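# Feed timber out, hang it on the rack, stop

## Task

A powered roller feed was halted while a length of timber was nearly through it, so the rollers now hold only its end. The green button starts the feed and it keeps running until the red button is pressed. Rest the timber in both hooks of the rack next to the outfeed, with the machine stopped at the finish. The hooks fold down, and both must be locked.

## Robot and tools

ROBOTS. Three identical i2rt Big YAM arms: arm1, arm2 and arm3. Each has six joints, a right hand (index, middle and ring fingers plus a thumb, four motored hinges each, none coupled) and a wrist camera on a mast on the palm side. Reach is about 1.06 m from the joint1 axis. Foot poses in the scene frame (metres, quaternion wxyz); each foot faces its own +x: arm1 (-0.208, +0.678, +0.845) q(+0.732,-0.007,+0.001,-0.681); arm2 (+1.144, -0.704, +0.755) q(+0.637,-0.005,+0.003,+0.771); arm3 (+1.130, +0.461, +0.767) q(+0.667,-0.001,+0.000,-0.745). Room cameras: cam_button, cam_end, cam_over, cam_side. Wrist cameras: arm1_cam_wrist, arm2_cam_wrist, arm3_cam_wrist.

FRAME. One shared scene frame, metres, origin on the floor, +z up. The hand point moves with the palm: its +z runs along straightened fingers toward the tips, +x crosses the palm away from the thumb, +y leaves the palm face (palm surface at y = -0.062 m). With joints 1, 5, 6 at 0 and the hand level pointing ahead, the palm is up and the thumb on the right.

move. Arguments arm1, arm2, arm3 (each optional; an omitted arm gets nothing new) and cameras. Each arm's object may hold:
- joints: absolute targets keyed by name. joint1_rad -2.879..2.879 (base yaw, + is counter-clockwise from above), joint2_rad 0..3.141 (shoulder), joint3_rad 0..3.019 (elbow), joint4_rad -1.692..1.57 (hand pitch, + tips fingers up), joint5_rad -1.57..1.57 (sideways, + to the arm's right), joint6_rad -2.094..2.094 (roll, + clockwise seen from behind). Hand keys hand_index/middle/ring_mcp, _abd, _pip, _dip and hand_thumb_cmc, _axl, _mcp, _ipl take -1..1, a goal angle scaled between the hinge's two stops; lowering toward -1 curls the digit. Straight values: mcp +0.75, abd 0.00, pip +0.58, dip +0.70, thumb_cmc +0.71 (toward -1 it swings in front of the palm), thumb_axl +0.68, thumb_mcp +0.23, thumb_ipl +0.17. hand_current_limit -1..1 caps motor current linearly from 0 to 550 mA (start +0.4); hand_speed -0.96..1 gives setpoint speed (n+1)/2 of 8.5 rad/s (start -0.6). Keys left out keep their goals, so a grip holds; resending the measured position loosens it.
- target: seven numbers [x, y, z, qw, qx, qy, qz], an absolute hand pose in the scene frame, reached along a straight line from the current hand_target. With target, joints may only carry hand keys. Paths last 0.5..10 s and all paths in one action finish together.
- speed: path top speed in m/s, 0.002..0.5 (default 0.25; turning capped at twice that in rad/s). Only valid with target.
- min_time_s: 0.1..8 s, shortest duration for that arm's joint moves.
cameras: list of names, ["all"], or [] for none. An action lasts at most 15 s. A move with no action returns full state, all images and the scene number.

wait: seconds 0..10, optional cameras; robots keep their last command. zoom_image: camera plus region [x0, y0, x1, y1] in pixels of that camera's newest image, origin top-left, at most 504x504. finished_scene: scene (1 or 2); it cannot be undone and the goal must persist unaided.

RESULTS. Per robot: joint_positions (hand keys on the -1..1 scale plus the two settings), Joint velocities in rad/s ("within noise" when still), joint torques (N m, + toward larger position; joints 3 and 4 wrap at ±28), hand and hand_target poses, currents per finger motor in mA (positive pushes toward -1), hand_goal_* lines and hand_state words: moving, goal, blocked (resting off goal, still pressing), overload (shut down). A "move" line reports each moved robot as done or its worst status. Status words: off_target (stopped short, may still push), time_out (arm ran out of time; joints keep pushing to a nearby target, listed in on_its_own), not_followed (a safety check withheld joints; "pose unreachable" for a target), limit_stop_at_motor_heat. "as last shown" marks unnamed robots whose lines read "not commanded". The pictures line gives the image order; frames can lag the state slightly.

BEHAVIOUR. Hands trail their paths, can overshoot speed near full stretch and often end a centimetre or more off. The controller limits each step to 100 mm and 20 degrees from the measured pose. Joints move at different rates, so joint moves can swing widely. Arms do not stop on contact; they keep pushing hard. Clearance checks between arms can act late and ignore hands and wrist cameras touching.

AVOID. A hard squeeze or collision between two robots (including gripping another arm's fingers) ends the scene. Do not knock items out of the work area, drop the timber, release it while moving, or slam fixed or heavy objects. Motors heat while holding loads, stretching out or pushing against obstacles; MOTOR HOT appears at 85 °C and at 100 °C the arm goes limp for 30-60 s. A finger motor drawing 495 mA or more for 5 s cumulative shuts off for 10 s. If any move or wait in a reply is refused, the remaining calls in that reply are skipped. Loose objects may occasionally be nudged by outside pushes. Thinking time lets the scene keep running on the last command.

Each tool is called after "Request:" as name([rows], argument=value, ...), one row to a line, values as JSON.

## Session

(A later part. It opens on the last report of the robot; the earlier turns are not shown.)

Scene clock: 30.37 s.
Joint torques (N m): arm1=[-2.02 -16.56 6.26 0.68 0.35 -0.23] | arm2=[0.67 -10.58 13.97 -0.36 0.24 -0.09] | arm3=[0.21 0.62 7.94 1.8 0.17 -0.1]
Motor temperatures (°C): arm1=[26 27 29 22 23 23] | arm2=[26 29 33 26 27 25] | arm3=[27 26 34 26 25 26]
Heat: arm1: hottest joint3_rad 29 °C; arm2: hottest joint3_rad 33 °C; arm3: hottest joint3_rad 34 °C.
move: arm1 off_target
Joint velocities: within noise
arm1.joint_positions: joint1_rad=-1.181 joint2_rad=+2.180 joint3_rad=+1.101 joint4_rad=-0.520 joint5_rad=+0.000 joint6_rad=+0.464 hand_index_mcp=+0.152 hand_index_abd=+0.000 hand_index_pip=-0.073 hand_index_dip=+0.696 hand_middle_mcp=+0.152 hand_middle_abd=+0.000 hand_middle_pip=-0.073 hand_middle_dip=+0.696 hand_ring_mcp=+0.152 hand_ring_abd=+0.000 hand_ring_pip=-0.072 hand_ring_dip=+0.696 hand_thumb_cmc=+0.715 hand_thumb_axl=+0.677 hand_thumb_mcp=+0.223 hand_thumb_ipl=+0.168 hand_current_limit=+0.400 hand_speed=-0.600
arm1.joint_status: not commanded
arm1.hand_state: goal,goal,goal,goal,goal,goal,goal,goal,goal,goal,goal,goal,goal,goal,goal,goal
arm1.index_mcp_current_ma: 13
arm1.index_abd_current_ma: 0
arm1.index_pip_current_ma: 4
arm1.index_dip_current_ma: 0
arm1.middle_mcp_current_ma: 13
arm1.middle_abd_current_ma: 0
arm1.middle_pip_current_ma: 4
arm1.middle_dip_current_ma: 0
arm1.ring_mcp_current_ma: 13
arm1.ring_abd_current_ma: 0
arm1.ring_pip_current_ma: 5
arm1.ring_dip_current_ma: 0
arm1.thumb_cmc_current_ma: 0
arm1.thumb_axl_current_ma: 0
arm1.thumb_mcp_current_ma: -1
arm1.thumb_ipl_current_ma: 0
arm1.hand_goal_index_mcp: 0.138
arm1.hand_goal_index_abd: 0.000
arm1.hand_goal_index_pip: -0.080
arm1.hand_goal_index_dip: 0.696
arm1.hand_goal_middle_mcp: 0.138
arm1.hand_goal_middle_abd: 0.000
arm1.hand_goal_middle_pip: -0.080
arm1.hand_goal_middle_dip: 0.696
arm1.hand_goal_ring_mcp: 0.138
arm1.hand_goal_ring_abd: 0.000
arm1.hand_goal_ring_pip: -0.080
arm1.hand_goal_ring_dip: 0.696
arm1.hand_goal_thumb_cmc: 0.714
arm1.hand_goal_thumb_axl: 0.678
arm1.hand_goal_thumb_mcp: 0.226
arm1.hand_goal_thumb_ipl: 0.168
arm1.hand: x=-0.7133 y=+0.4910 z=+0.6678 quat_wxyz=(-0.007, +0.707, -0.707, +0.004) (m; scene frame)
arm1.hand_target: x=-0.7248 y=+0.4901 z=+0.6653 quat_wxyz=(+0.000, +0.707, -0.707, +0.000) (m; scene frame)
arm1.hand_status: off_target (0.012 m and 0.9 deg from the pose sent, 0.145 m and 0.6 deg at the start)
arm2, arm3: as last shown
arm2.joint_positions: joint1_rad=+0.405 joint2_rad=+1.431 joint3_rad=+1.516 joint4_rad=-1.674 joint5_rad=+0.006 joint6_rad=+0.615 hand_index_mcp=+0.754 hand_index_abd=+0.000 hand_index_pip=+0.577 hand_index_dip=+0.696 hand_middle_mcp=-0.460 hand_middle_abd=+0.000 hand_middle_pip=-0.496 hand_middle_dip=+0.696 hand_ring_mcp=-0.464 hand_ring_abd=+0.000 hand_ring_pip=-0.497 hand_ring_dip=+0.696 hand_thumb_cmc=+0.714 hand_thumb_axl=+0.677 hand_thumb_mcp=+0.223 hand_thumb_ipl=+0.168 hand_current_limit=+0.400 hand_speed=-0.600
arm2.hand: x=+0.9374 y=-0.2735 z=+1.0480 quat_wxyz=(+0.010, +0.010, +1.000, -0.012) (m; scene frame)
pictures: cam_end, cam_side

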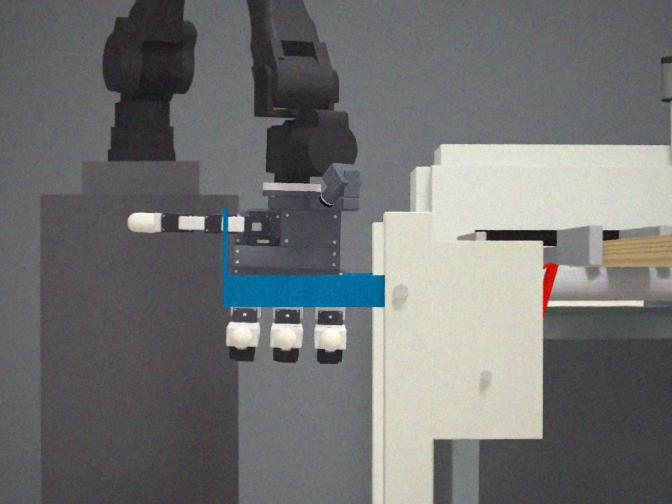

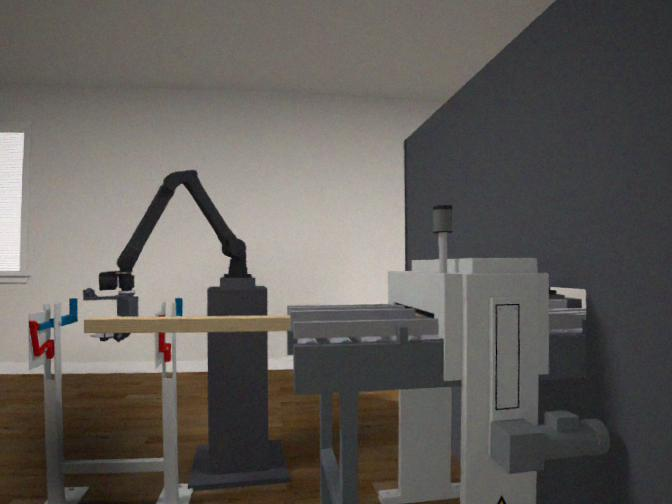

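Request:
move(arm1={"target": [-0.823, 0.49, 0.66, 0, 0.7071, -0.7071, 0], "speed": 0.15}, arm2={"target": [0.914, -0.256, 0.99, 0, 0, 1, 0], "speed": 0.2}, cameras=["cam_end", "cam_button"])

Scene clock: 35.67 s.
Joint torques (N m): arm1=[-1.67 -18.78 8.05 0.06 0.32 -0.23] | arm2=[0.91 -10.87 8.36 0.57 0.06 0.01] | arm3=[0.26 0.62 7.94 1.77 0.17 -0.11]
Motor temperatures (°C): arm1=[26 27 29 22 23 23] | arm2=[26 29 34 26 27 25] | arm3=[27 26 34 26 25 26]
Heat: arm1: hottest joint3_rad 29 °C; arm2: hottest joint3_rad 34 °C; arm3: hottest joint3_rad 34 °C.
move: arm1 off_target; arm2 done
Joint velocities: within noise
arm1.joint_positions: joint1_rad=-1.260 joint2_rad=+2.308 joint3_rad=+1.407 joint4_rad=-0.672 joint5_rad=+0.001 joint6_rad=+0.389 hand_index_mcp=+0.152 hand_index_abd=+0.000 hand_index_pip=-0.073 hand_index_dip=+0.696 hand_middle_mcp=+0.152 hand_middle_abd=+0.000 hand_middle_pip=-0.073 hand_middle_dip=+0.696 hand_ring_mcp=+0.152 hand_ring_abd=+0.000 hand_ring_pip=-0.072 hand_ring_dip=+0.696 hand_thumb_cmc=+0.715 hand_thumb_axl=+0.677 hand_thumb_mcp=+0.223 hand_thumb_ipl=+0.168 hand_current_limit=+0.400 hand_speed=-0.600
arm1.joint_status: not commanded
arm1.hand_state: goal,goal,goal,goal,goal,goal,goal,goal,goal,goal,goal,goal,goal,goal,goal,goal
arm1.index_mcp_current_ma: 13
arm1.index_abd_current_ma: 0
arm1.index_pip_current_ma: 4
arm1.index_dip_current_ma: 0
arm1.middle_mcp_current_ma: 13
arm1.middle_abd_current_ma: 0
arm1.middle_pip_current_ma: 4
arm1.middle_dip_current_ma: 0
arm1.ring_mcp_current_ma: 13
arm1.ring_abd_current_ma: 0
arm1.ring_pip_current_ma: 5
arm1.ring_dip_current_ma: 0
arm1.thumb_cmc_current_ma: 0
arm1.thumb_axl_current_ma: 0
arm1.thumb_mcp_current_ma: -1
arm1.thumb_ipl_current_ma: 0
arm1.hand_goal_index_mcp: 0.138
arm1.hand_goal_index_abd: 0.000
arm1.hand_goal_index_pip: -0.080
arm1.hand_goal_index_dip: 0.696
arm1.hand_goal_middle_mcp: 0.138
arm1.hand_goal_middle_abd: 0.000
arm1.hand_goal_middle_pip: -0.080
arm1.hand_goal_middle_dip: 0.696
arm1.hand_goal_ring_mcp: 0.138
arm1.hand_goal_ring_abd: 0.000
arm1.hand_goal_ring_pip: -0.080
arm1.hand_goal_ring_dip: 0.696
arm1.hand_goal_thumb_cmc: 0.714
arm1.hand_goal_thumb_axl: 0.678
arm1.hand_goal_thumb_mcp: 0.226
arm1.hand_goal_thumb_ipl: 0.168
arm1.hand: x=-0.8168 y=+0.4895 z=+0.6708 quat_wxyz=(+0.005, +0.705, -0.709, -0.001) (m; scene frame)
arm1.hand_target: x=-0.8225 y=+0.4901 z=+0.6601 quat_wxyz=(+0.000, +0.707, -0.707, +0.000) (m; scene frame)
arm1.hand_status: off_target (0.012 m and 0.7 deg from the pose sent, 0.110 m and 0.9 deg at the start)
arm2.joint_positions: joint1_rad=+0.412 joint2_rad=+1.477 joint3_rad=+1.416 joint4_rad=-1.504 joint5_rad=+0.006 joint6_rad=+0.615 hand_index_mcp=+0.754 hand_index_abd=+0.000 hand_index_pip=+0.577 hand_index_dip=+0.696 hand_middle_mcp=-0.460 hand_middle_abd=+0.000 hand_middle_pip=-0.496 hand_middle_dip=+0.696 hand_ring_mcp=-0.464 hand_ring_abd=+0.000 hand_ring_pip=-0.497 hand_ring_dip=+0.696 hand_thumb_cmc=+0.714 hand_thumb_axl=+0.677 hand_thumb_mcp=+0.223 hand_thumb_ipl=+0.168 hand_current_limit=+0.400 hand_speed=-0.600
arm2.joint_status: not commanded
arm2.hand_state: goal,goal,goal,goal,blocked,goal,goal,goal,goal,goal,goal,goal,goal,goal,goal,goal
arm2.index_mcp_current_ma: 0
arm2.index_abd_current_ma: 0
arm2.index_pip_current_ma: 0
arm2.index_dip_current_ma: 0
arm2.middle_mcp_current_ma: 16
arm2.middle_abd_current_ma: 0
arm2.middle_pip_current_ma: 1
arm2.middle_dip_current_ma: 0
arm2.ring_mcp_current_ma: 11
arm2.ring_abd_current_ma: 0
arm2.ring_pip_current_ma: 1
arm2.ring_dip_current_ma: 0
arm2.thumb_cmc_current_ma: 0
arm2.thumb_axl_current_ma: 0
arm2.thumb_mcp_current_ma: -1
arm2.thumb_ipl_current_ma: 0
arm2.hand_goal_index_mcp: 0.754
arm2.hand_goal_index_abd: 0.000
arm2.hand_goal_index_pip: 0.576
arm2.hand_goal_index_dip: 0.696
arm2.hand_goal_middle_mcp: -0.480
arm2.hand_goal_middle_abd: 0.000
arm2.hand_goal_middle_pip: -0.500
arm2.hand_goal_middle_dip: 0.696
arm2.hand_goal_ring_mcp: -0.480
arm2.hand_goal_ring_abd: 0.000
arm2.hand_goal_ring_pip: -0.500
arm2.hand_goal_ring_dip: 0.696
arm2.hand_goal_thumb_cmc: 0.714
arm2.hand_goal_thumb_axl: 0.678
arm2.hand_goal_thumb_mcp: 0.226
arm2.hand_goal_thumb_ipl: 0.168
arm2.hand: x=+0.9209 y=-0.2554 z=+0.9925 quat_wxyz=(+0.003, +0.007, +1.000, -0.002) (m; scene frame)
arm2.hand_target: x=+0.9140 y=-0.2561 z=+0.9900 quat_wxyz=(+0.000, +0.000, +1.000, +0.000) (m; scene frame)
arm2.hand_status: done (0.007 m and 0.9 deg from the pose sent, 0.065 m and 2.1 deg at the start)
arm3: as last shown
pictures: cam_button, cam_end

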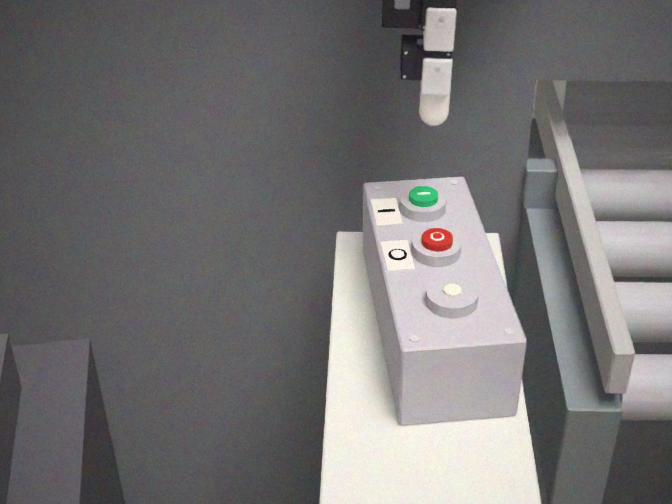

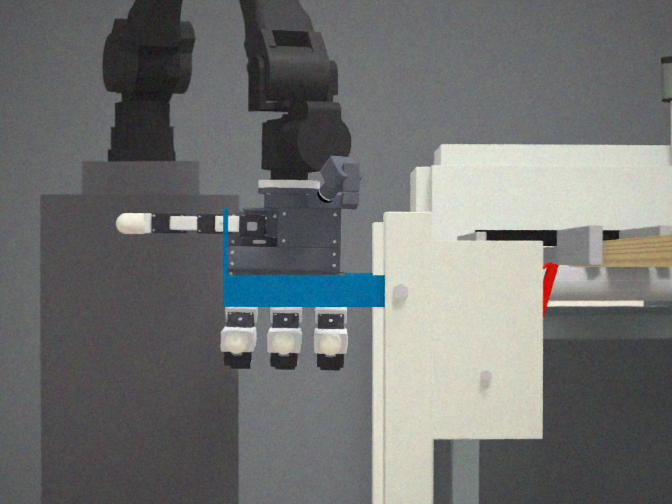

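Request:
move(arm1={"target": [-0.823, 0.49, 0.683, 0, 0.7071, -0.7071, 0], "speed": 0.08}, arm2={"target": [0.910, -0.258, 0.955, 0, 0, 1, 0], "speed": 0.15}, cameras=["cam_end", "cam_button"])

Scene clock: 39.60 s.
Joint torques (N m): arm1=[-1.61 -22.3 7.35 0.03 0.32 -0.22] | arm2=[0.91 -10.23 8.02 0.57 0.07 0.1] | arm3=[0.26 0.62 7.91 1.76 0.16 -0.11]
Motor temperatures (°C): arm1=[26 28 29 22 23 23] | arm2=[26 29 34 26 27 25] | arm3=[26 26 34 26 25 26]
Heat: arm1: hottest joint3_rad 29 °C; arm2: hottest joint3_rad 34 °C; arm3: hottest joint3_rad 34 °C.
move: arm1 off_target; arm2 done
Joint velocities: within noise
arm1.joint_positions: joint1_rad=-1.260 joint2_rad=+2.306 joint3_rad=+1.407 joint4_rad=-0.710 joint5_rad=+0.001 joint6_rad=+0.389 hand_index_mcp=+0.152 hand_index_abd=+0.000 hand_index_pip=-0.073 hand_index_dip=+0.696 hand_middle_mcp=+0.152 hand_middle_abd=+0.000 hand_middle_pip=-0.073 hand_middle_dip=+0.696 hand_ring_mcp=+0.152 hand_ring_abd=+0.000 hand_ring_pip=-0.072 hand_ring_dip=+0.696 hand_thumb_cmc=+0.715 hand_thumb_axl=+0.677 hand_thumb_mcp=+0.223 hand_thumb_ipl=+0.168 hand_current_limit=+0.400 hand_speed=-0.600
arm1.joint_status: not commanded
arm1.hand_state: goal,goal,goal,goal,goal,goal,goal,goal,goal,goal,goal,goal,goal,goal,goal,goal
arm1.index_mcp_current_ma: 13
arm1.index_abd_current_ma: 0
arm1.index_pip_current_ma: 4
arm1.index_dip_current_ma: 0
arm1.middle_mcp_current_ma: 13
arm1.middle_abd_current_ma: 0
arm1.middle_pip_current_ma: 4
arm1.middle_dip_current_ma: 0
arm1.ring_mcp_current_ma: 13
arm1.ring_abd_current_ma: 0
arm1.ring_pip_current_ma: 5
arm1.ring_dip_current_ma: 0
arm1.thumb_cmc_current_ma: 0
arm1.thumb_axl_current_ma: 0
arm1.thumb_mcp_current_ma: -1
arm1.thumb_ipl_current_ma: 0
arm1.hand_goal_index_mcp: 0.138
arm1.hand_goal_index_abd: 0.000
arm1.hand_goal_index_pip: -0.080
arm1.hand_goal_index_dip: 0.696
arm1.hand_goal_middle_mcp: 0.138
arm1.hand_goal_middle_abd: 0.000
arm1.hand_goal_middle_pip: -0.080
arm1.hand_goal_middle_dip: 0.696
arm1.hand_goal_ring_mcp: 0.138
arm1.hand_goal_ring_abd: 0.000
arm1.hand_goal_ring_pip: -0.080
arm1.hand_goal_ring_dip: 0.696
arm1.hand_goal_thumb_cmc: 0.714
arm1.hand_goal_thumb_axl: 0.678
arm1.hand_goal_thumb_mcp: 0.226
arm1.hand_goal_thumb_ipl: 0.168
arm1.hand: x=-0.8090 y=+0.4927 z=+0.6698 quat_wxyz=(-0.011, +0.705, -0.709, +0.006) (m; scene frame)
arm1.hand_target: x=-0.8228 y=+0.4901 z=+0.6833 quat_wxyz=(+0.000, +0.707, -0.707, +0.000) (m; scene frame)
arm1.hand_status: off_target (0.019 m and 1.5 deg from the pose sent, 0.014 m and 0.7 deg at the start)
arm2.joint_positions: joint1_rad=+0.422 joint2_rad=+1.483 joint3_rad=+1.342 joint4_rad=-1.413 joint5_rad=+0.006 joint6_rad=+0.615 hand_index_mcp=+0.754 hand_index_abd=+0.000 hand_index_pip=+0.577 hand_index_dip=+0.696 hand_middle_mcp=-0.460 hand_middle_abd=+0.000 hand_middle_pip=-0.496 hand_middle_dip=+0.696 hand_ring_mcp=-0.464 hand_ring_abd=+0.000 hand_ring_pip=-0.497 hand_ring_dip=+0.696 hand_thumb_cmc=+0.714 hand_thumb_axl=+0.677 hand_thumb_mcp=+0.223 hand_thumb_ipl=+0.168 hand_current_limit=+0.400 hand_speed=-0.600
arm2.joint_status: not commanded
arm2.hand_state: goal,goal,goal,goal,blocked,goal,goal,goal,goal,goal,goal,goal,goal,goal,goal,goal
arm2.index_mcp_current_ma: 0
arm2.index_abd_current_ma: 0
arm2.index_pip_current_ma: 0
arm2.index_dip_current_ma: 0
arm2.middle_mcp_current_ma: 16
arm2.middle_abd_current_ma: 0
arm2.middle_pip_current_ma: 1
arm2.middle_dip_current_ma: 0
arm2.ring_mcp_current_ma: 11
arm2.ring_abd_current_ma: 0
arm2.ring_pip_current_ma: 1
arm2.ring_dip_current_ma: 0
arm2.thumb_cmc_current_ma: 0
arm2.thumb_axl_current_ma: 0
arm2.thumb_mcp_current_ma: -1
arm2.thumb_ipl_current_ma: 0
arm2.hand_goal_index_mcp: 0.754
arm2.hand_goal_index_abd: 0.000
arm2.hand_goal_index_pip: 0.576
arm2.hand_goal_index_dip: 0.696
arm2.hand_goal_middle_mcp: -0.480
arm2.hand_goal_middle_abd: 0.000
arm2.hand_goal_middle_pip: -0.500
arm2.hand_goal_middle_dip: 0.696
arm2.hand_goal_ring_mcp: -0.480
arm2.hand_goal_ring_abd: 0.000
arm2.hand_goal_ring_pip: -0.500
arm2.hand_goal_ring_dip: 0.696
arm2.hand_goal_thumb_cmc: 0.714
arm2.hand_goal_thumb_axl: 0.678
arm2.hand_goal_thumb_mcp: 0.226
arm2.hand_goal_thumb_ipl: 0.168
arm2.hand: x=+0.9156 y=-0.2565 z=+0.9627 quat_wxyz=(-0.001, +0.002, +1.000, +0.003) (m; scene frame)
arm2.hand_target: x=+0.9100 y=-0.2582 z=+0.9551 quat_wxyz=(+0.000, +0.000, +1.000, +0.000) (m; scene frame)
arm2.hand_status: done (0.010 m and 0.4 deg from the pose sent, 0.039 m and 0.9 deg at the start)
arm3: as last shown
pictures: cam_button, cam_end

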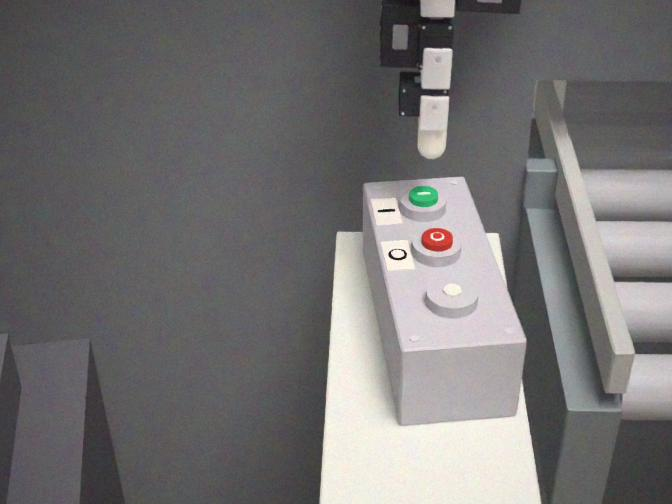

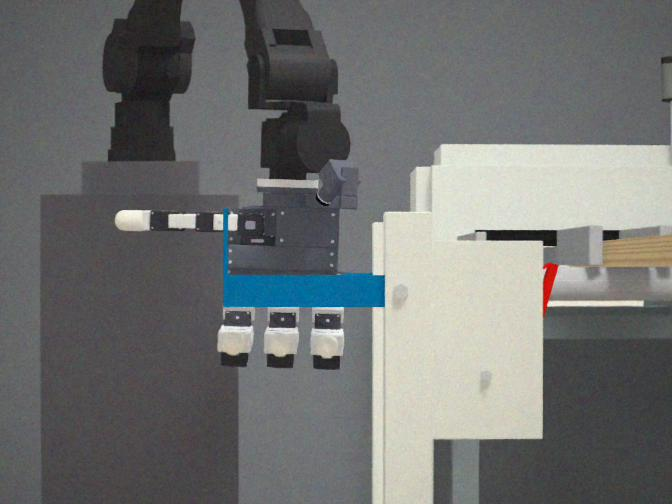

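Request:
move(arm1={"target": [-0.825, 0.49, 0.70, 0, 0.7071, -0.7071, 0], "speed": 0.08}, arm2={"target": [0.909, -0.259, 0.933, 0, 0, 1, 0], "speed": 0.12}, cameras=["cam_end", "cam_button"])

Scene clock: 41.00 s.
Joint torques (N m): arm1=[-1.67 -21.77 7.73 0.08 0.35 -0.22] | arm2=[0.91 -10.29 7.95 0.61 0.07 0.13] | arm3=[0.21 0.62 7.9 1.78 0.17 -0.11]
Motor temperatures (°C): arm1=[26 28 29 22 23 23] | arm2=[26 30 34 26 27 25] | arm3=[26 26 35 26 25 26]
Heat: arm1: hottest joint3_rad 29 °C; arm2: hottest joint3_rad 34 °C; arm3: hottest joint3_rad 35 °C.
move: arm1 off_target; arm2 done
Joint velocities: within noise
arm1.joint_positions: joint1_rad=-1.260 joint2_rad=+2.271 joint3_rad=+1.407 joint4_rad=-0.742 joint5_rad=+0.001 joint6_rad=+0.387 hand_index_mcp=+0.152 hand_index_abd=+0.000 hand_index_pip=-0.073 hand_index_dip=+0.696 hand_middle_mcp=+0.152 hand_middle_abd=+0.000 hand_middle_pip=-0.073 hand_middle_dip=+0.696 hand_ring_mcp=+0.152 hand_ring_abd=+0.000 hand_ring_pip=-0.072 hand_ring_dip=+0.696 hand_thumb_cmc=+0.715 hand_thumb_axl=+0.677 hand_thumb_mcp=+0.223 hand_thumb_ipl=+0.168 hand_current_limit=+0.400 hand_speed=-0.600
arm1.joint_status: not commanded
arm1.hand_state: goal,goal,goal,goal,goal,goal,goal,goal,goal,goal,goal,goal,goal,goal,goal,goal
arm1.index_mcp_current_ma: 13
arm1.index_abd_current_ma: 0
arm1.index_pip_current_ma: 4
arm1.index_dip_current_ma: 0
arm1.middle_mcp_current_ma: 13
arm1.middle_abd_current_ma: 0
arm1.middle_pip_current_ma: 4
arm1.middle_dip_current_ma: 0
arm1.ring_mcp_current_ma: 13
arm1.ring_abd_current_ma: 0
arm1.ring_pip_current_ma: 5
arm1.ring_dip_current_ma: 0
arm1.thumb_cmc_current_ma: 0
arm1.thumb_axl_current_ma: 0
arm1.thumb_mcp_current_ma: -1
arm1.thumb_ipl_current_ma: 0
arm1.hand_goal_index_mcp: 0.138
arm1.hand_goal_index_abd: 0.000
arm1.hand_goal_index_pip: -0.080
arm1.hand_goal_index_dip: 0.696
arm1.hand_goal_middle_mcp: 0.138
arm1.hand_goal_middle_abd: 0.000
arm1.hand_goal_middle_pip: -0.080
arm1.hand_goal_middle_dip: 0.696
arm1.hand_goal_ring_mcp: 0.138
arm1.hand_goal_ring_abd: 0.000
arm1.hand_goal_ring_pip: -0.080
arm1.hand_goal_ring_dip: 0.696
arm1.hand_goal_thumb_cmc: 0.714
arm1.hand_goal_thumb_axl: 0.678
arm1.hand_goal_thumb_mcp: 0.226
arm1.hand_goal_thumb_ipl: 0.168
arm1.hand: x=-0.8110 y=+0.4919 z=+0.6886 quat_wxyz=(-0.010, +0.706, -0.708, +0.006) (m; scene frame)
arm1.hand_target: x=-0.8247 y=+0.4901 z=+0.7002 quat_wxyz=(+0.000, +0.707, -0.707, +0.000) (m; scene frame)
arm1.hand_status: off_target (0.018 m and 1.4 deg from the pose sent, 0.034 m and 1.5 deg at the start)
arm2.joint_positions: joint1_rad=+0.425 joint2_rad=+1.494 joint3_rad=+1.295 joint4_rad=-1.356 joint5_rad=+0.006 joint6_rad=+0.615 hand_index_mcp=+0.754 hand_index_abd=+0.000 hand_index_pip=+0.577 hand_index_dip=+0.696 hand_middle_mcp=-0.460 hand_middle_abd=+0.000 hand_middle_pip=-0.496 hand_middle_dip=+0.696 hand_ring_mcp=-0.464 hand_ring_abd=+0.000 hand_ring_pip=-0.497 hand_ring_dip=+0.696 hand_thumb_cmc=+0.714 hand_thumb_axl=+0.677 hand_thumb_mcp=+0.223 hand_thumb_ipl=+0.168 hand_current_limit=+0.400 hand_speed=-0.600
arm2.joint_status: not commanded
arm2.hand_state: goal,goal,goal,goal,blocked,goal,goal,goal,goal,goal,goal,goal,goal,goal,goal,goal
arm2.index_mcp_current_ma: 0
arm2.index_abd_current_ma: 0
arm2.index_pip_current_ma: 0
arm2.index_dip_current_ma: 0
arm2.middle_mcp_current_ma: 16
arm2.middle_abd_current_ma: 0
arm2.middle_pip_current_ma: 1
arm2.middle_dip_current_ma: 0
arm2.ring_mcp_current_ma: 11
arm2.ring_abd_current_ma: 0
arm2.ring_pip_current_ma: 1
arm2.ring_dip_current_ma: 0
arm2.thumb_cmc_current_ma: 0
arm2.thumb_axl_current_ma: 0
arm2.thumb_mcp_current_ma: -1
arm2.thumb_ipl_current_ma: 0
arm2.hand_goal_index_mcp: 0.754
arm2.hand_goal_index_abd: 0.000
arm2.hand_goal_index_pip: 0.576
arm2.hand_goal_index_dip: 0.696
arm2.hand_goal_middle_mcp: -0.480
arm2.hand_goal_middle_abd: 0.000
arm2.hand_goal_middle_pip: -0.500
arm2.hand_goal_middle_dip: 0.696
arm2.hand_goal_ring_mcp: -0.480
arm2.hand_goal_ring_abd: 0.000
arm2.hand_goal_ring_pip: -0.500
arm2.hand_goal_ring_dip: 0.696
arm2.hand_goal_thumb_cmc: 0.714
arm2.hand_goal_thumb_axl: 0.678
arm2.hand_goal_thumb_mcp: 0.226
arm2.hand_goal_thumb_ipl: 0.168
arm2.hand: x=+0.9143 y=-0.2571 z=+0.9404 quat_wxyz=(+0.000, +0.001, +1.000, +0.002) (m; scene frame)
arm2.hand_target: x=+0.9090 y=-0.2592 z=+0.9331 quat_wxyz=(+0.000, +0.000, +1.000, +0.000) (m; scene frame)
arm2.hand_status: done (0.009 m and 0.3 deg from the pose sent, 0.031 m and 0.4 deg at the start)
arm3: as last shown
pictures: cam_button, cam_end

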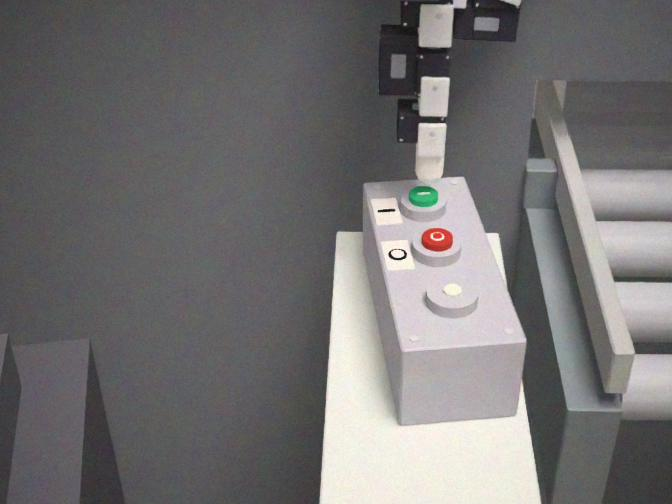

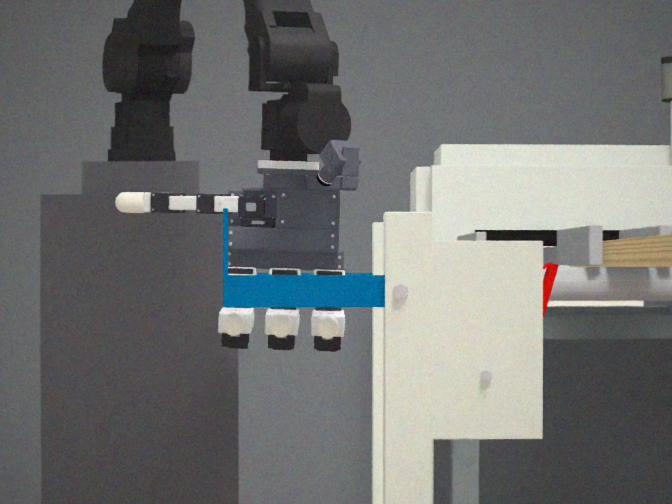

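Request:
move(arm1={"target": [-0.828, 0.49, 0.717, 0, 0.7071, -0.7071, 0], "speed": 0.08}, cameras=["cam_end", "cam_side"])

Request:
zoom_image(camera="cam_end", region=[200, 180, 620, 460])

Scene clock: 42.70 s.
Joint torques (N m): arm1=[-1.9 -22.3 8.47 0.02 0.33 -0.22] | arm2=[0.91 -10.23 7.94 0.58 0.07 0.12] | arm3=[0.21 0.62 7.92 1.76 0.16 -0.11]
Motor temperatures (°C): arm1=[26 28 29 22 23 23] | arm2=[26 29 34 26 27 25] | arm3=[26 26 35 26 25 26]
Heat: arm1: hottest joint3_rad 29 °C; arm2: hottest joint3_rad 34 °C; arm3: hottest joint3_rad 35 °C.
move: arm1 off_target
Joint velocities: within noise
arm1.joint_positions: joint1_rad=-1.260 joint2_rad=+2.248 joint3_rad=+1.407 joint4_rad=-0.778 joint5_rad=+0.001 joint6_rad=+0.386 hand_index_mcp=+0.156 hand_index_abd=+0.000 hand_index_pip=-0.071 hand_index_dip=+0.699 hand_middle_mcp=+0.151 hand_middle_abd=+0.000 hand_middle_pip=-0.073 hand_middle_dip=+0.696 hand_ring_mcp=+0.152 hand_ring_abd=+0.000 hand_ring_pip=-0.072 hand_ring_dip=+0.696 hand_thumb_cmc=+0.715 hand_thumb_axl=+0.677 hand_thumb_mcp=+0.223 hand_thumb_ipl=+0.168 hand_current_limit=+0.400 hand_speed=-0.600
arm1.joint_status: not commanded
arm1.hand_state: goal,goal,goal,goal,goal,goal,goal,goal,goal,goal,goal,goal,goal,goal,goal,goal
arm1.index_mcp_current_ma: 20
arm1.index_abd_current_ma: 0
arm1.index_pip_current_ma: 6
arm1.index_dip_current_ma: 1
arm1.middle_mcp_current_ma: 12
arm1.middle_abd_current_ma: 0
arm1.middle_pip_current_ma: 4
arm1.middle_dip_current_ma: 0
arm1.ring_mcp_current_ma: 13
arm1.ring_abd_current_ma: 0
arm1.ring_pip_current_ma: 5
arm1.ring_dip_current_ma: 0
arm1.thumb_cmc_current_ma: 0
arm1.thumb_axl_current_ma: 0
arm1.thumb_mcp_current_ma: -1
arm1.thumb_ipl_current_ma: 0
arm1.hand_goal_index_mcp: 0.138
arm1.hand_goal_index_abd: 0.000
arm1.hand_goal_index_pip: -0.080
arm1.hand_goal_index_dip: 0.696
arm1.hand_goal_middle_mcp: 0.138
arm1.hand_goal_middle_abd: 0.000
arm1.hand_goal_middle_pip: -0.080
arm1.hand_goal_middle_dip: 0.696
arm1.hand_goal_ring_mcp: 0.138
arm1.hand_goal_ring_abd: 0.000
arm1.hand_goal_ring_pip: -0.080
arm1.hand_goal_ring_dip: 0.696
arm1.hand_goal_thumb_cmc: 0.714
arm1.hand_goal_thumb_axl: 0.678
arm1.hand_goal_thumb_mcp: 0.226
arm1.hand_goal_thumb_ipl: 0.168
arm1.hand: x=-0.8088 y=+0.4928 z=+0.7003 quat_wxyz=(-0.016, +0.706, -0.708, +0.008) (m; scene frame)
arm1.hand_target: x=-0.8274 y=+0.4903 z=+0.7174 quat_wxyz=(+0.000, +0.707, -0.707, +0.000) (m; scene frame)
arm1.hand_status: off_target (0.026 m and 2.1 deg from the pose sent, 0.033 m and 1.4 deg at the start)
arm2, arm3: as last shown
pictures: cam_end, cam_side

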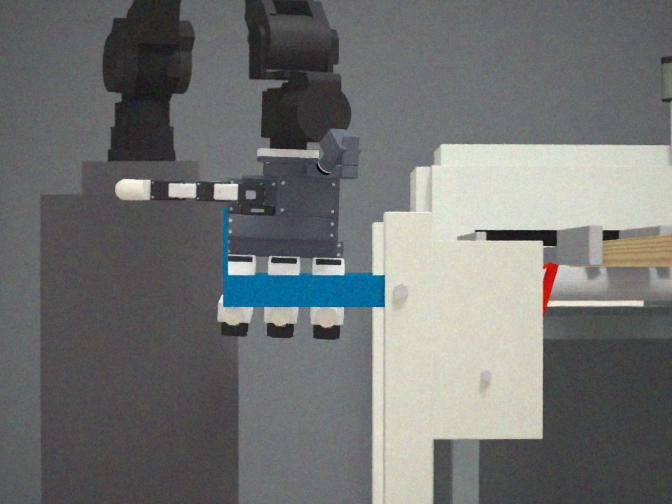

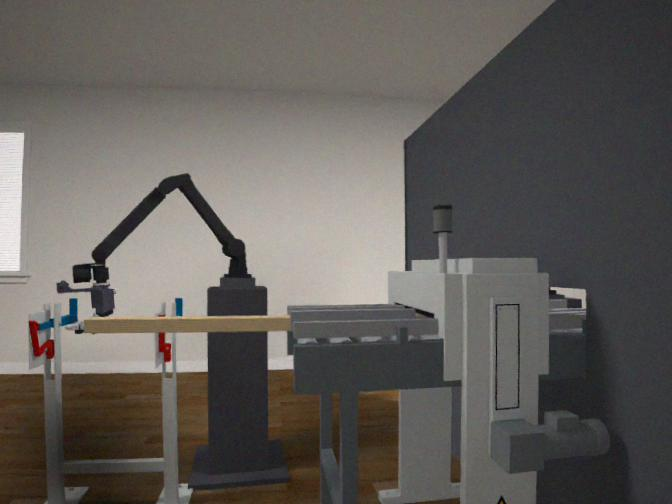

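Scaled by 1.200.

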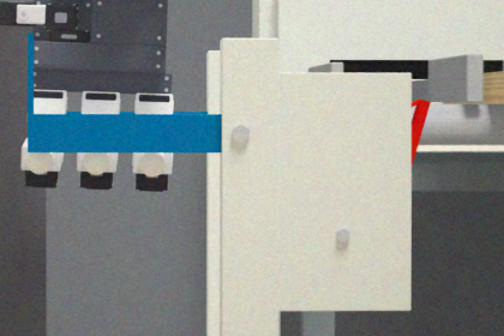

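Request:
move(arm1={"target": [-0.832, 0.49, 0.733, 0, 0.7071, -0.7071, 0], "speed": 0.06}, cameras=["cam_end"])

Request:
zoom_image(camera="cam_end", region=[200, 180, 620, 460])

Scene clock: 44.17 s.
Joint torques (N m): arm1=[-1.96 -22.53 9.13 0.16 0.36 -0.24] | arm2=[0.97 -10.29 7.94 0.55 0.07 0.13] | arm3=[0.21 0.62 7.92 1.77 0.17 -0.11]
Motor temperatures (°C): arm1=[26 28 29 22 23 23] | arm2=[26 29 34 26 27 25] | arm3=[26 26 35 26 25 26]
Heat: arm1: hottest joint3_rad 29 °C; arm2: hottest joint3_rad 34 °C; arm3: hottest joint3_rad 35 °C.
move: arm1 off_target
Joint velocities: within noise
arm1.joint_positions: joint1_rad=-1.262 joint2_rad=+2.232 joint3_rad=+1.411 joint4_rad=-0.817 joint5_rad=+0.001 joint6_rad=+0.385 hand_index_mcp=+0.156 hand_index_abd=+0.000 hand_index_pip=-0.071 hand_index_dip=+0.699 hand_middle_mcp=+0.151 hand_middle_abd=+0.000 hand_middle_pip=-0.073 hand_middle_dip=+0.696 hand_ring_mcp=+0.152 hand_ring_abd=+0.000 hand_ring_pip=-0.072 hand_ring_dip=+0.696 hand_thumb_cmc=+0.715 hand_thumb_axl=+0.677 hand_thumb_mcp=+0.223 hand_thumb_ipl=+0.168 hand_current_limit=+0.400 hand_speed=-0.600
arm1.joint_status: not commanded
arm1.hand_state: goal,goal,goal,goal,goal,goal,goal,goal,goal,goal,goal,goal,goal,goal,goal,goal
arm1.index_mcp_current_ma: 19
arm1.index_abd_current_ma: 0
arm1.index_pip_current_ma: 6
arm1.index_dip_current_ma: 1
arm1.middle_mcp_current_ma: 12
arm1.middle_abd_current_ma: 0
arm1.middle_pip_current_ma: 4
arm1.middle_dip_current_ma: 0
arm1.ring_mcp_current_ma: 13
arm1.ring_abd_current_ma: 0
arm1.ring_pip_current_ma: 5
arm1.ring_dip_current_ma: 0
arm1.thumb_cmc_current_ma: 0
arm1.thumb_axl_current_ma: 0
arm1.thumb_mcp_current_ma: -1
arm1.thumb_ipl_current_ma: 0
arm1.hand_goal_index_mcp: 0.138
arm1.hand_goal_index_abd: 0.000
arm1.hand_goal_index_pip: -0.080
arm1.hand_goal_index_dip: 0.696
arm1.hand_goal_middle_mcp: 0.138
arm1.hand_goal_middle_abd: 0.000
arm1.hand_goal_middle_pip: -0.080
arm1.hand_goal_middle_dip: 0.696
arm1.hand_goal_ring_mcp: 0.138
arm1.hand_goal_ring_abd: 0.000
arm1.hand_goal_ring_pip: -0.080
arm1.hand_goal_ring_dip: 0.696
arm1.hand_goal_thumb_cmc: 0.714
arm1.hand_goal_thumb_axl: 0.678
arm1.hand_goal_thumb_mcp: 0.226
arm1.hand_goal_thumb_ipl: 0.168
arm1.hand: x=-0.8063 y=+0.4948 z=+0.7092 quat_wxyz=(-0.024, +0.706, -0.708, +0.012) (m; scene frame)
arm1.hand_target: x=-0.8310 y=+0.4906 z=+0.7336 quat_wxyz=(+0.000, +0.707, -0.707, +0.000) (m; scene frame)
arm1.hand_status: off_target (0.035 m and 3.1 deg from the pose sent, 0.040 m and 2.1 deg at the start)
arm2: as last shown
arm3.joint_positions: joint1_rad=+0.322 joint2_rad=+0.623 joint3_rad=+1.437 joint4_rad=-1.384 joint5_rad=-0.052 joint6_rad=+1.150 hand_index_mcp=+0.754 hand_index_abd=+0.000 hand_index_pip=+0.577 hand_index_dip=+0.696 hand_middle_mcp=+0.754 hand_middle_abd=+0.000 hand_middle_pip=+0.577 hand_middle_dip=+0.696 hand_ring_mcp=+0.754 hand_ring_abd=+0.000 hand_ring_pip=+0.577 hand_ring_dip=+0.696 hand_thumb_cmc=+0.714 hand_thumb_axl=+0.677 hand_thumb_mcp=+0.226 hand_thumb_ipl=+0.168 hand_current_limit=+0.400 hand_speed=-0.600
arm3.joint_status: not commanded
arm3.hand_state: goal,goal,goal,goal,goal,goal,goal,goal,goal,goal,goal,goal,goal,goal,goal,goal
arm3.index_mcp_current_ma: 0
arm3.index_abd_current_ma: 1
arm3.index_pip_current_ma: 1
arm3.index_dip_current_ma: 0
arm3.middle_mcp_current_ma: 0
arm3.middle_abd_current_ma: 1
arm3.middle_pip_current_ma: 1
arm3.middle_dip_current_ma: 0
arm3.ring_mcp_current_ma: 0
arm3.ring_abd_current_ma: 1
arm3.ring_pip_current_ma: 1
arm3.ring_dip_current_ma: 0
arm3.thumb_cmc_current_ma: 0
arm3.thumb_axl_current_ma: -2
arm3.thumb_mcp_current_ma: 0
arm3.thumb_ipl_current_ma: -1
arm3.hand_goal_index_mcp: 0.754
arm3.hand_goal_index_abd: 0.000
arm3.hand_goal_index_pip: 0.576
arm3.hand_goal_index_dip: 0.696
arm3.hand_goal_middle_mcp: 0.754
arm3.hand_goal_middle_abd: 0.000
arm3.hand_goal_middle_pip: 0.576
arm3.hand_goal_middle_dip: 0.696
arm3.hand_goal_ring_mcp: 0.754
arm3.hand_goal_ring_abd: 0.000
arm3.hand_goal_ring_pip: 0.576
arm3.hand_goal_ring_dip: 0.696
arm3.hand_goal_thumb_cmc: 0.714
arm3.hand_goal_thumb_axl: 0.678
arm3.hand_goal_thumb_mcp: 0.226
arm3.hand_goal_thumb_ipl: 0.168
arm3.hand: x=+1.1033 y=+0.2139 z=+1.3272 quat_wxyz=(+0.359, +0.788, -0.385, +0.319) (m; scene frame)
arm3.hand_target: x=+1.1029 y=+0.2163 z=+1.3382 quat_wxyz=(+0.368, +0.782, -0.382, +0.326) (m; scene frame)
arm3.hand_status: not commanded
pictures: cam_end

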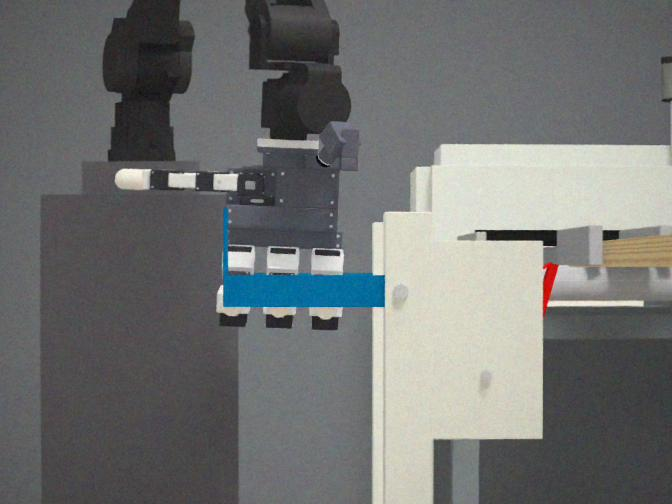

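Scaled by 1.200.

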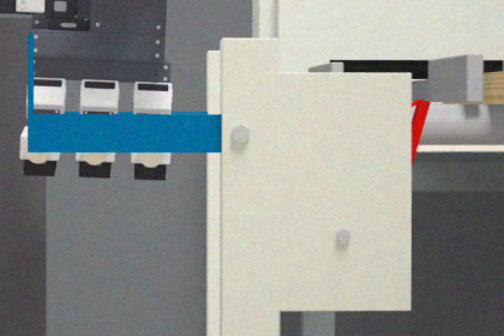

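Request:
move(arm1={"joints": {"hand_speed": -0.6}}, cameras=["cam_side", "cam_over", "arm1_cam_wrist"])

Request:
zoom_image(camera="cam_side", region=[20, 250, 120, 360])

Request:
zoom_image(camera="cam_over", region=[120, 140, 220, 270])

Scene clock: 46.00 s.
Joint torques (N m): arm1=[-1.85 -22.59 9.09 0.16 0.35 -0.23] | arm2=[0.91 -10.29 7.95 0.57 0.07 0.13] | arm3=[0.26 0.62 7.92 1.8 0.16 -0.11]
Motor temperatures (°C): arm1=[26 28 29 22 23 23] | arm2=[26 29 34 26 27 25] | arm3=[26 26 35 26 25 26]
Heat: arm1: hottest joint3_rad 29 °C; arm2: hottest joint3_rad 34 °C; arm3: hottest joint3_rad 35 °C.
move: arm1 done
Joint velocities: within noise
arm1.joint_positions: joint1_rad=-1.262 joint2_rad=+2.232 joint3_rad=+1.411 joint4_rad=-0.817 joint5_rad=+0.001 joint6_rad=+0.385 hand_index_mcp=+0.156 hand_index_abd=+0.000 hand_index_pip=-0.071 hand_index_dip=+0.699 hand_middle_mcp=+0.151 hand_middle_abd=+0.000 hand_middle_pip=-0.073 hand_middle_dip=+0.696 hand_ring_mcp=+0.152 hand_ring_abd=+0.000 hand_ring_pip=-0.072 hand_ring_dip=+0.696 hand_thumb_cmc=+0.715 hand_thumb_axl=+0.677 hand_thumb_mcp=+0.223 hand_thumb_ipl=+0.168 hand_current_limit=+0.400 hand_speed=-0.600
arm1.joint_status: all done
arm1.hand_state: goal,goal,goal,goal,goal,goal,goal,goal,goal,goal,goal,goal,goal,goal,goal,goal
arm1.index_mcp_current_ma: 19
arm1.index_abd_current_ma: 0
arm1.index_pip_current_ma: 6
arm1.index_dip_current_ma: 1
arm1.middle_mcp_current_ma: 12
arm1.middle_abd_current_ma: 0
arm1.middle_pip_current_ma: 4
arm1.middle_dip_current_ma: 0
arm1.ring_mcp_current_ma: 13
arm1.ring_abd_current_ma: 0
arm1.ring_pip_current_ma: 5
arm1.ring_dip_current_ma: 0
arm1.thumb_cmc_current_ma: 0
arm1.thumb_axl_current_ma: 0
arm1.thumb_mcp_current_ma: -1
arm1.thumb_ipl_current_ma: 0
arm1.hand_goal_index_mcp: 0.138
arm1.hand_goal_index_abd: 0.000
arm1.hand_goal_index_pip: -0.080
arm1.hand_goal_index_dip: 0.696
arm1.hand_goal_middle_mcp: 0.138
arm1.hand_goal_middle_abd: 0.000
arm1.hand_goal_middle_pip: -0.080
arm1.hand_goal_middle_dip: 0.696
arm1.hand_goal_ring_mcp: 0.138
arm1.hand_goal_ring_abd: 0.000
arm1.hand_goal_ring_pip: -0.080
arm1.hand_goal_ring_dip: 0.696
arm1.hand_goal_thumb_cmc: 0.714
arm1.hand_goal_thumb_axl: 0.678
arm1.hand_goal_thumb_mcp: 0.226
arm1.hand_goal_thumb_ipl: 0.168
arm1.hand: x=-0.8062 y=+0.4948 z=+0.7092 quat_wxyz=(-0.025, +0.706, -0.708, +0.012) (m; scene frame)
arm1.hand_target: x=-0.8309 y=+0.4906 z=+0.7336 quat_wxyz=(+0.000, +0.707, -0.707, +0.000) (m; scene frame)
arm1.hand_status: not commanded
arm2, arm3: as last shown
pictures: arm1_cam_wrist, cam_over, cam_side
camera_calibration:
arm1_cam_wrist: T_world_to_cam=[[-0.653962, 0.756155, -0.0237267, -0.852125], [0.480646, 0.439499, 0.758828, -0.416741], [0.584219, 0.484841, -0.650859, 0.81796], [0, 0, 0, 1]] pos_world=[-0.83482, 0.430915, 0.828393]

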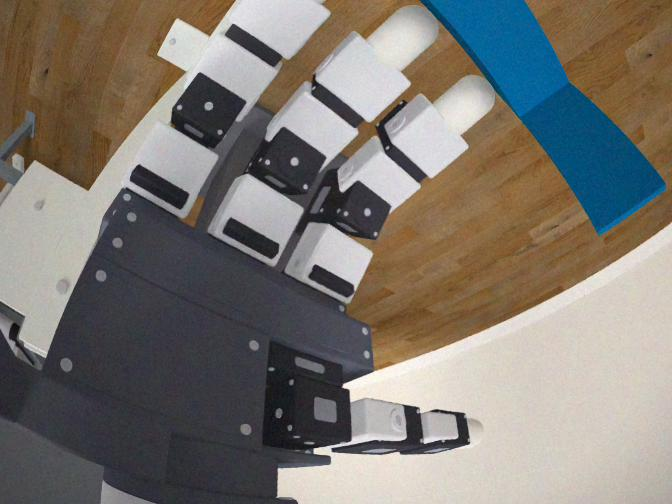

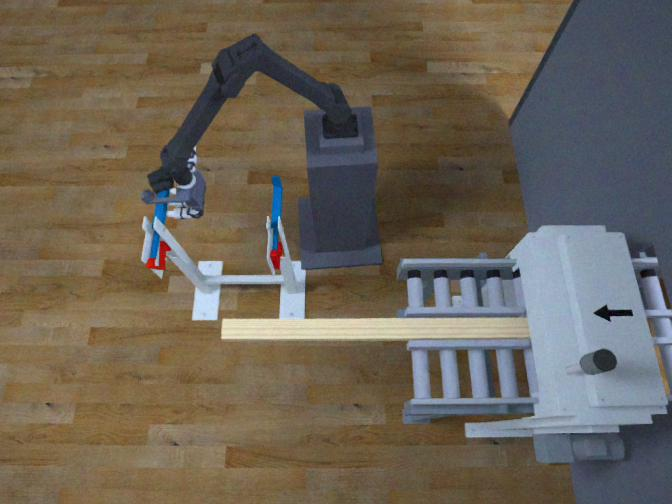

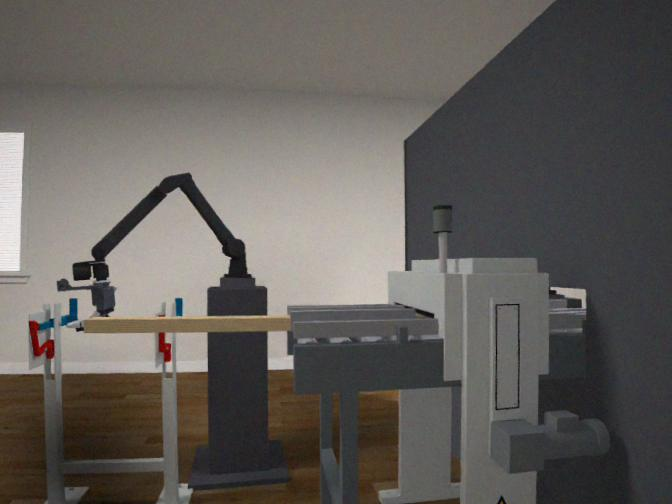

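Scaled by 4.582.

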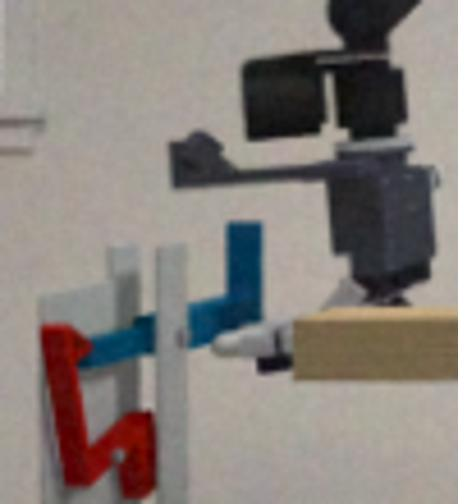

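Scaled by 3.877.

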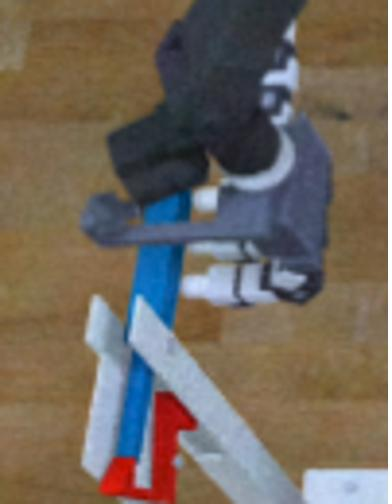

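Request:
move(arm1={"target": [-0.82, 0.485, 0.668, 0, 0.7071, -0.7071, 0], "speed": 0.12})

Request:
move(arm1={"target": [-0.862, 0.485, 0.660, 0, 0.7071, -0.7071, 0], "speed": 0.12}, cameras=["cam_end", "arm1_cam_wrist"])

Scene clock: 48.47 s.
Joint torques (N m): arm1=[-1.38 -19.9 7.17 1.2 0.4 -0.15] | arm2=[0.91 -10.29 7.94 0.57 0.07 0.13] | arm3=[0.26 0.67 7.92 1.77 0.17 -0.1]
Motor temperatures (°C): arm1=[26 28 29 22 23 23] | arm2=[26 29 34 26 27 25] | arm3=[26 26 35 26 25 26]
Heat: arm1: hottest joint3_rad 29 °C; arm2: hottest joint3_rad 34 °C; arm3: hottest joint3_rad 35 °C.
move: arm1 off_target
Joint velocities: within noise
arm1.joint_positions: joint1_rad=-1.253 joint2_rad=+2.306 joint3_rad=+1.411 joint4_rad=-0.718 joint5_rad=-0.001 joint6_rad=+0.391 hand_index_mcp=+0.162 hand_index_abd=-0.008 hand_index_pip=-0.075 hand_index_dip=+0.698 hand_middle_mcp=+0.153 hand_middle_abd=+0.003 hand_middle_pip=-0.080 hand_middle_dip=+0.694 hand_ring_mcp=+0.152 hand_ring_abd=+0.000 hand_ring_pip=-0.073 hand_ring_dip=+0.696 hand_thumb_cmc=+0.715 hand_thumb_axl=+0.677 hand_thumb_mcp=+0.223 hand_thumb_ipl=+0.168 hand_current_limit=+0.400 hand_speed=-0.600
arm1.joint_status: not commanded
arm1.hand_state: blocked,goal,goal,goal,goal,goal,goal,goal,goal,goal,goal,goal,goal,goal,goal,goal
arm1.index_mcp_current_ma: 31
arm1.index_abd_current_ma: -4
arm1.index_pip_current_ma: 3
arm1.index_dip_current_ma: 1
arm1.middle_mcp_current_ma: 14
arm1.middle_abd_current_ma: 1
arm1.middle_pip_current_ma: 0
arm1.middle_dip_current_ma: -1
arm1.ring_mcp_current_ma: 13
arm1.ring_abd_current_ma: 0
arm1.ring_pip_current_ma: 4
arm1.ring_dip_current_ma: 0
arm1.thumb_cmc_current_ma: 0
arm1.thumb_axl_current_ma: 0
arm1.thumb_mcp_current_ma: -1
arm1.thumb_ipl_current_ma: 0
arm1.hand_goal_index_mcp: 0.138
arm1.hand_goal_index_abd: 0.000
arm1.hand_goal_index_pip: -0.080
arm1.hand_goal_index_dip: 0.696
arm1.hand_goal_middle_mcp: 0.138
arm1.hand_goal_middle_abd: 0.000
arm1.hand_goal_middle_pip: -0.080
arm1.hand_goal_middle_dip: 0.696
arm1.hand_goal_ring_mcp: 0.138
arm1.hand_goal_ring_abd: 0.000
arm1.hand_goal_ring_pip: -0.080
arm1.hand_goal_ring_dip: 0.696
arm1.hand_goal_thumb_cmc: 0.714
arm1.hand_goal_thumb_axl: 0.678
arm1.hand_goal_thumb_mcp: 0.226
arm1.hand_goal_thumb_ipl: 0.168
arm1.hand: x=-0.8076 y=+0.4879 z=+0.6705 quat_wxyz=(-0.012, +0.707, -0.707, +0.008) (m; scene frame)
arm1.hand_target: x=-0.8195 y=+0.4851 z=+0.6682 quat_wxyz=(+0.000, +0.707, -0.707, +0.000) (m; scene frame)
arm1.hand_status: off_target (0.013 m and 1.7 deg from the pose sent, 0.045 m and 3.1 deg at the start)
arm2, arm3: as last shown
pictures: none

Scene clock: 49.63 s.
Joint torques (N m): arm1=[-3.43 -20.72 11.33 1.17 1.01 -0.17] | arm2=[0.91 -10.29 7.95 0.57 0.07 0.13] | arm3=[0.21 0.5 7.92 1.77 0.16 -0.11]
Motor temperatures (°C): arm1=[26 28 30 22 23 23] | arm2=[26 29 34 26 27 25] | arm3=[26 26 35 26 25 26]
Heat: arm1: hottest joint3_rad 30 °C; arm2: hottest joint3_rad 34 °C; arm3: hottest joint3_rad 35 °C.
move: arm1 off_target
Joint velocities: within noise
arm1.joint_positions: joint1_rad=-1.252 joint2_rad=+2.379 joint3_rad=+1.497 joint4_rad=-0.788 joint5_rad=-0.017 joint6_rad=+0.369 hand_index_mcp=+0.174 hand_index_abd=-0.048 hand_index_pip=-0.090 hand_index_dip=+0.688 hand_middle_mcp=+0.152 hand_middle_abd=+0.003 hand_middle_pip=-0.080 hand_middle_dip=+0.694 hand_ring_mcp=+0.152 hand_ring_abd=+0.000 hand_ring_pip=-0.073 hand_ring_dip=+0.696 hand_thumb_cmc=+0.715 hand_thumb_axl=+0.677 hand_thumb_mcp=+0.223 hand_thumb_ipl=+0.168 hand_current_limit=+0.400 hand_speed=-0.600
arm1.joint_status: not commanded
arm1.hand_state: blocked,blocked,goal,goal,goal,goal,goal,goal,goal,goal,goal,goal,goal,goal,goal,goal
arm1.index_mcp_current_ma: 58
arm1.index_abd_current_ma: -67
arm1.index_pip_current_ma: -7
arm1.index_dip_current_ma: -5
arm1.middle_mcp_current_ma: 13
arm1.middle_abd_current_ma: 1
arm1.middle_pip_current_ma: 0
arm1.middle_dip_current_ma: -1
arm1.ring_mcp_current_ma: 13
arm1.ring_abd_current_ma: 0
arm1.ring_pip_current_ma: 4
arm1.ring_dip_current_ma: 0
arm1.thumb_cmc_current_ma: 0
arm1.thumb_axl_current_ma: 0
arm1.thumb_mcp_current_ma: -1
arm1.thumb_ipl_current_ma: 0
arm1.hand_goal_index_mcp: 0.138
arm1.hand_goal_index_abd: 0.000
arm1.hand_goal_index_pip: -0.080
arm1.hand_goal_index_dip: 0.696
arm1.hand_goal_middle_mcp: 0.138
arm1.hand_goal_middle_abd: 0.000
arm1.hand_goal_middle_pip: -0.080
arm1.hand_goal_middle_dip: 0.696
arm1.hand_goal_ring_mcp: 0.138
arm1.hand_goal_ring_abd: 0.000
arm1.hand_goal_ring_pip: -0.080
arm1.hand_goal_ring_dip: 0.696
arm1.hand_goal_thumb_cmc: 0.714
arm1.hand_goal_thumb_axl: 0.678
arm1.hand_goal_thumb_mcp: 0.226
arm1.hand_goal_thumb_ipl: 0.168
arm1.hand: x=-0.8121 y=+0.4810 z=+0.6465 quat_wxyz=(-0.036, +0.714, -0.699, +0.027) (m; scene frame)
arm1.hand_target: x=-0.8584 y=+0.4866 z=+0.6630 quat_wxyz=(+0.000, +0.707, -0.707, -0.001) (m; scene frame)
arm1.hand_status: off_target (0.052 m and 5.3 deg from the pose sent, 0.055 m and 1.7 deg at the start)
arm2, arm3: as last shown
pictures: arm1_cam_wrist, cam_end
camera_calibration:
arm1_cam_wrist: T_world_to_cam=[[-0.670485, 0.740037, -0.0528709, -0.833801], [0.441387, 0.455151, 0.773314, -0.408975], [0.596346, 0.495159, -0.631814, 0.779872], [0, 0, 0, 1]] pos_world=[-0.843608, 0.417028, 0.764917]

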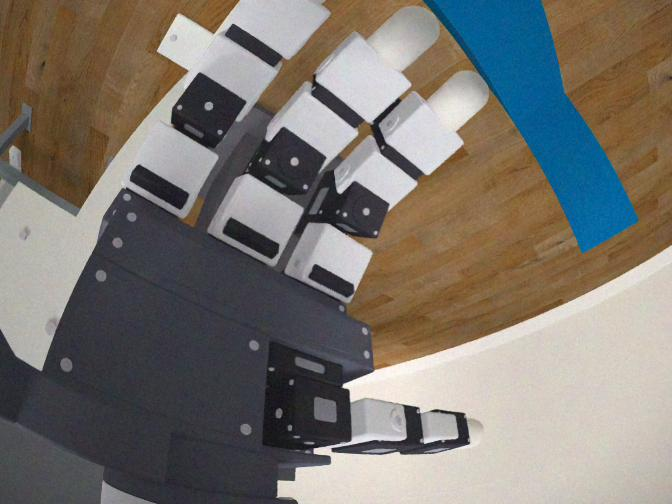

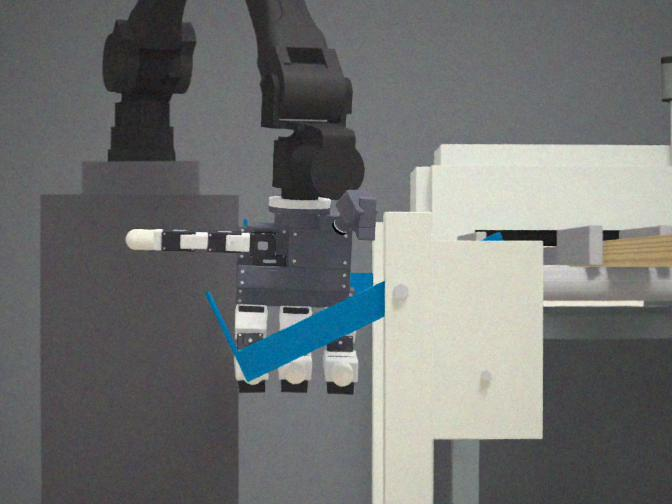

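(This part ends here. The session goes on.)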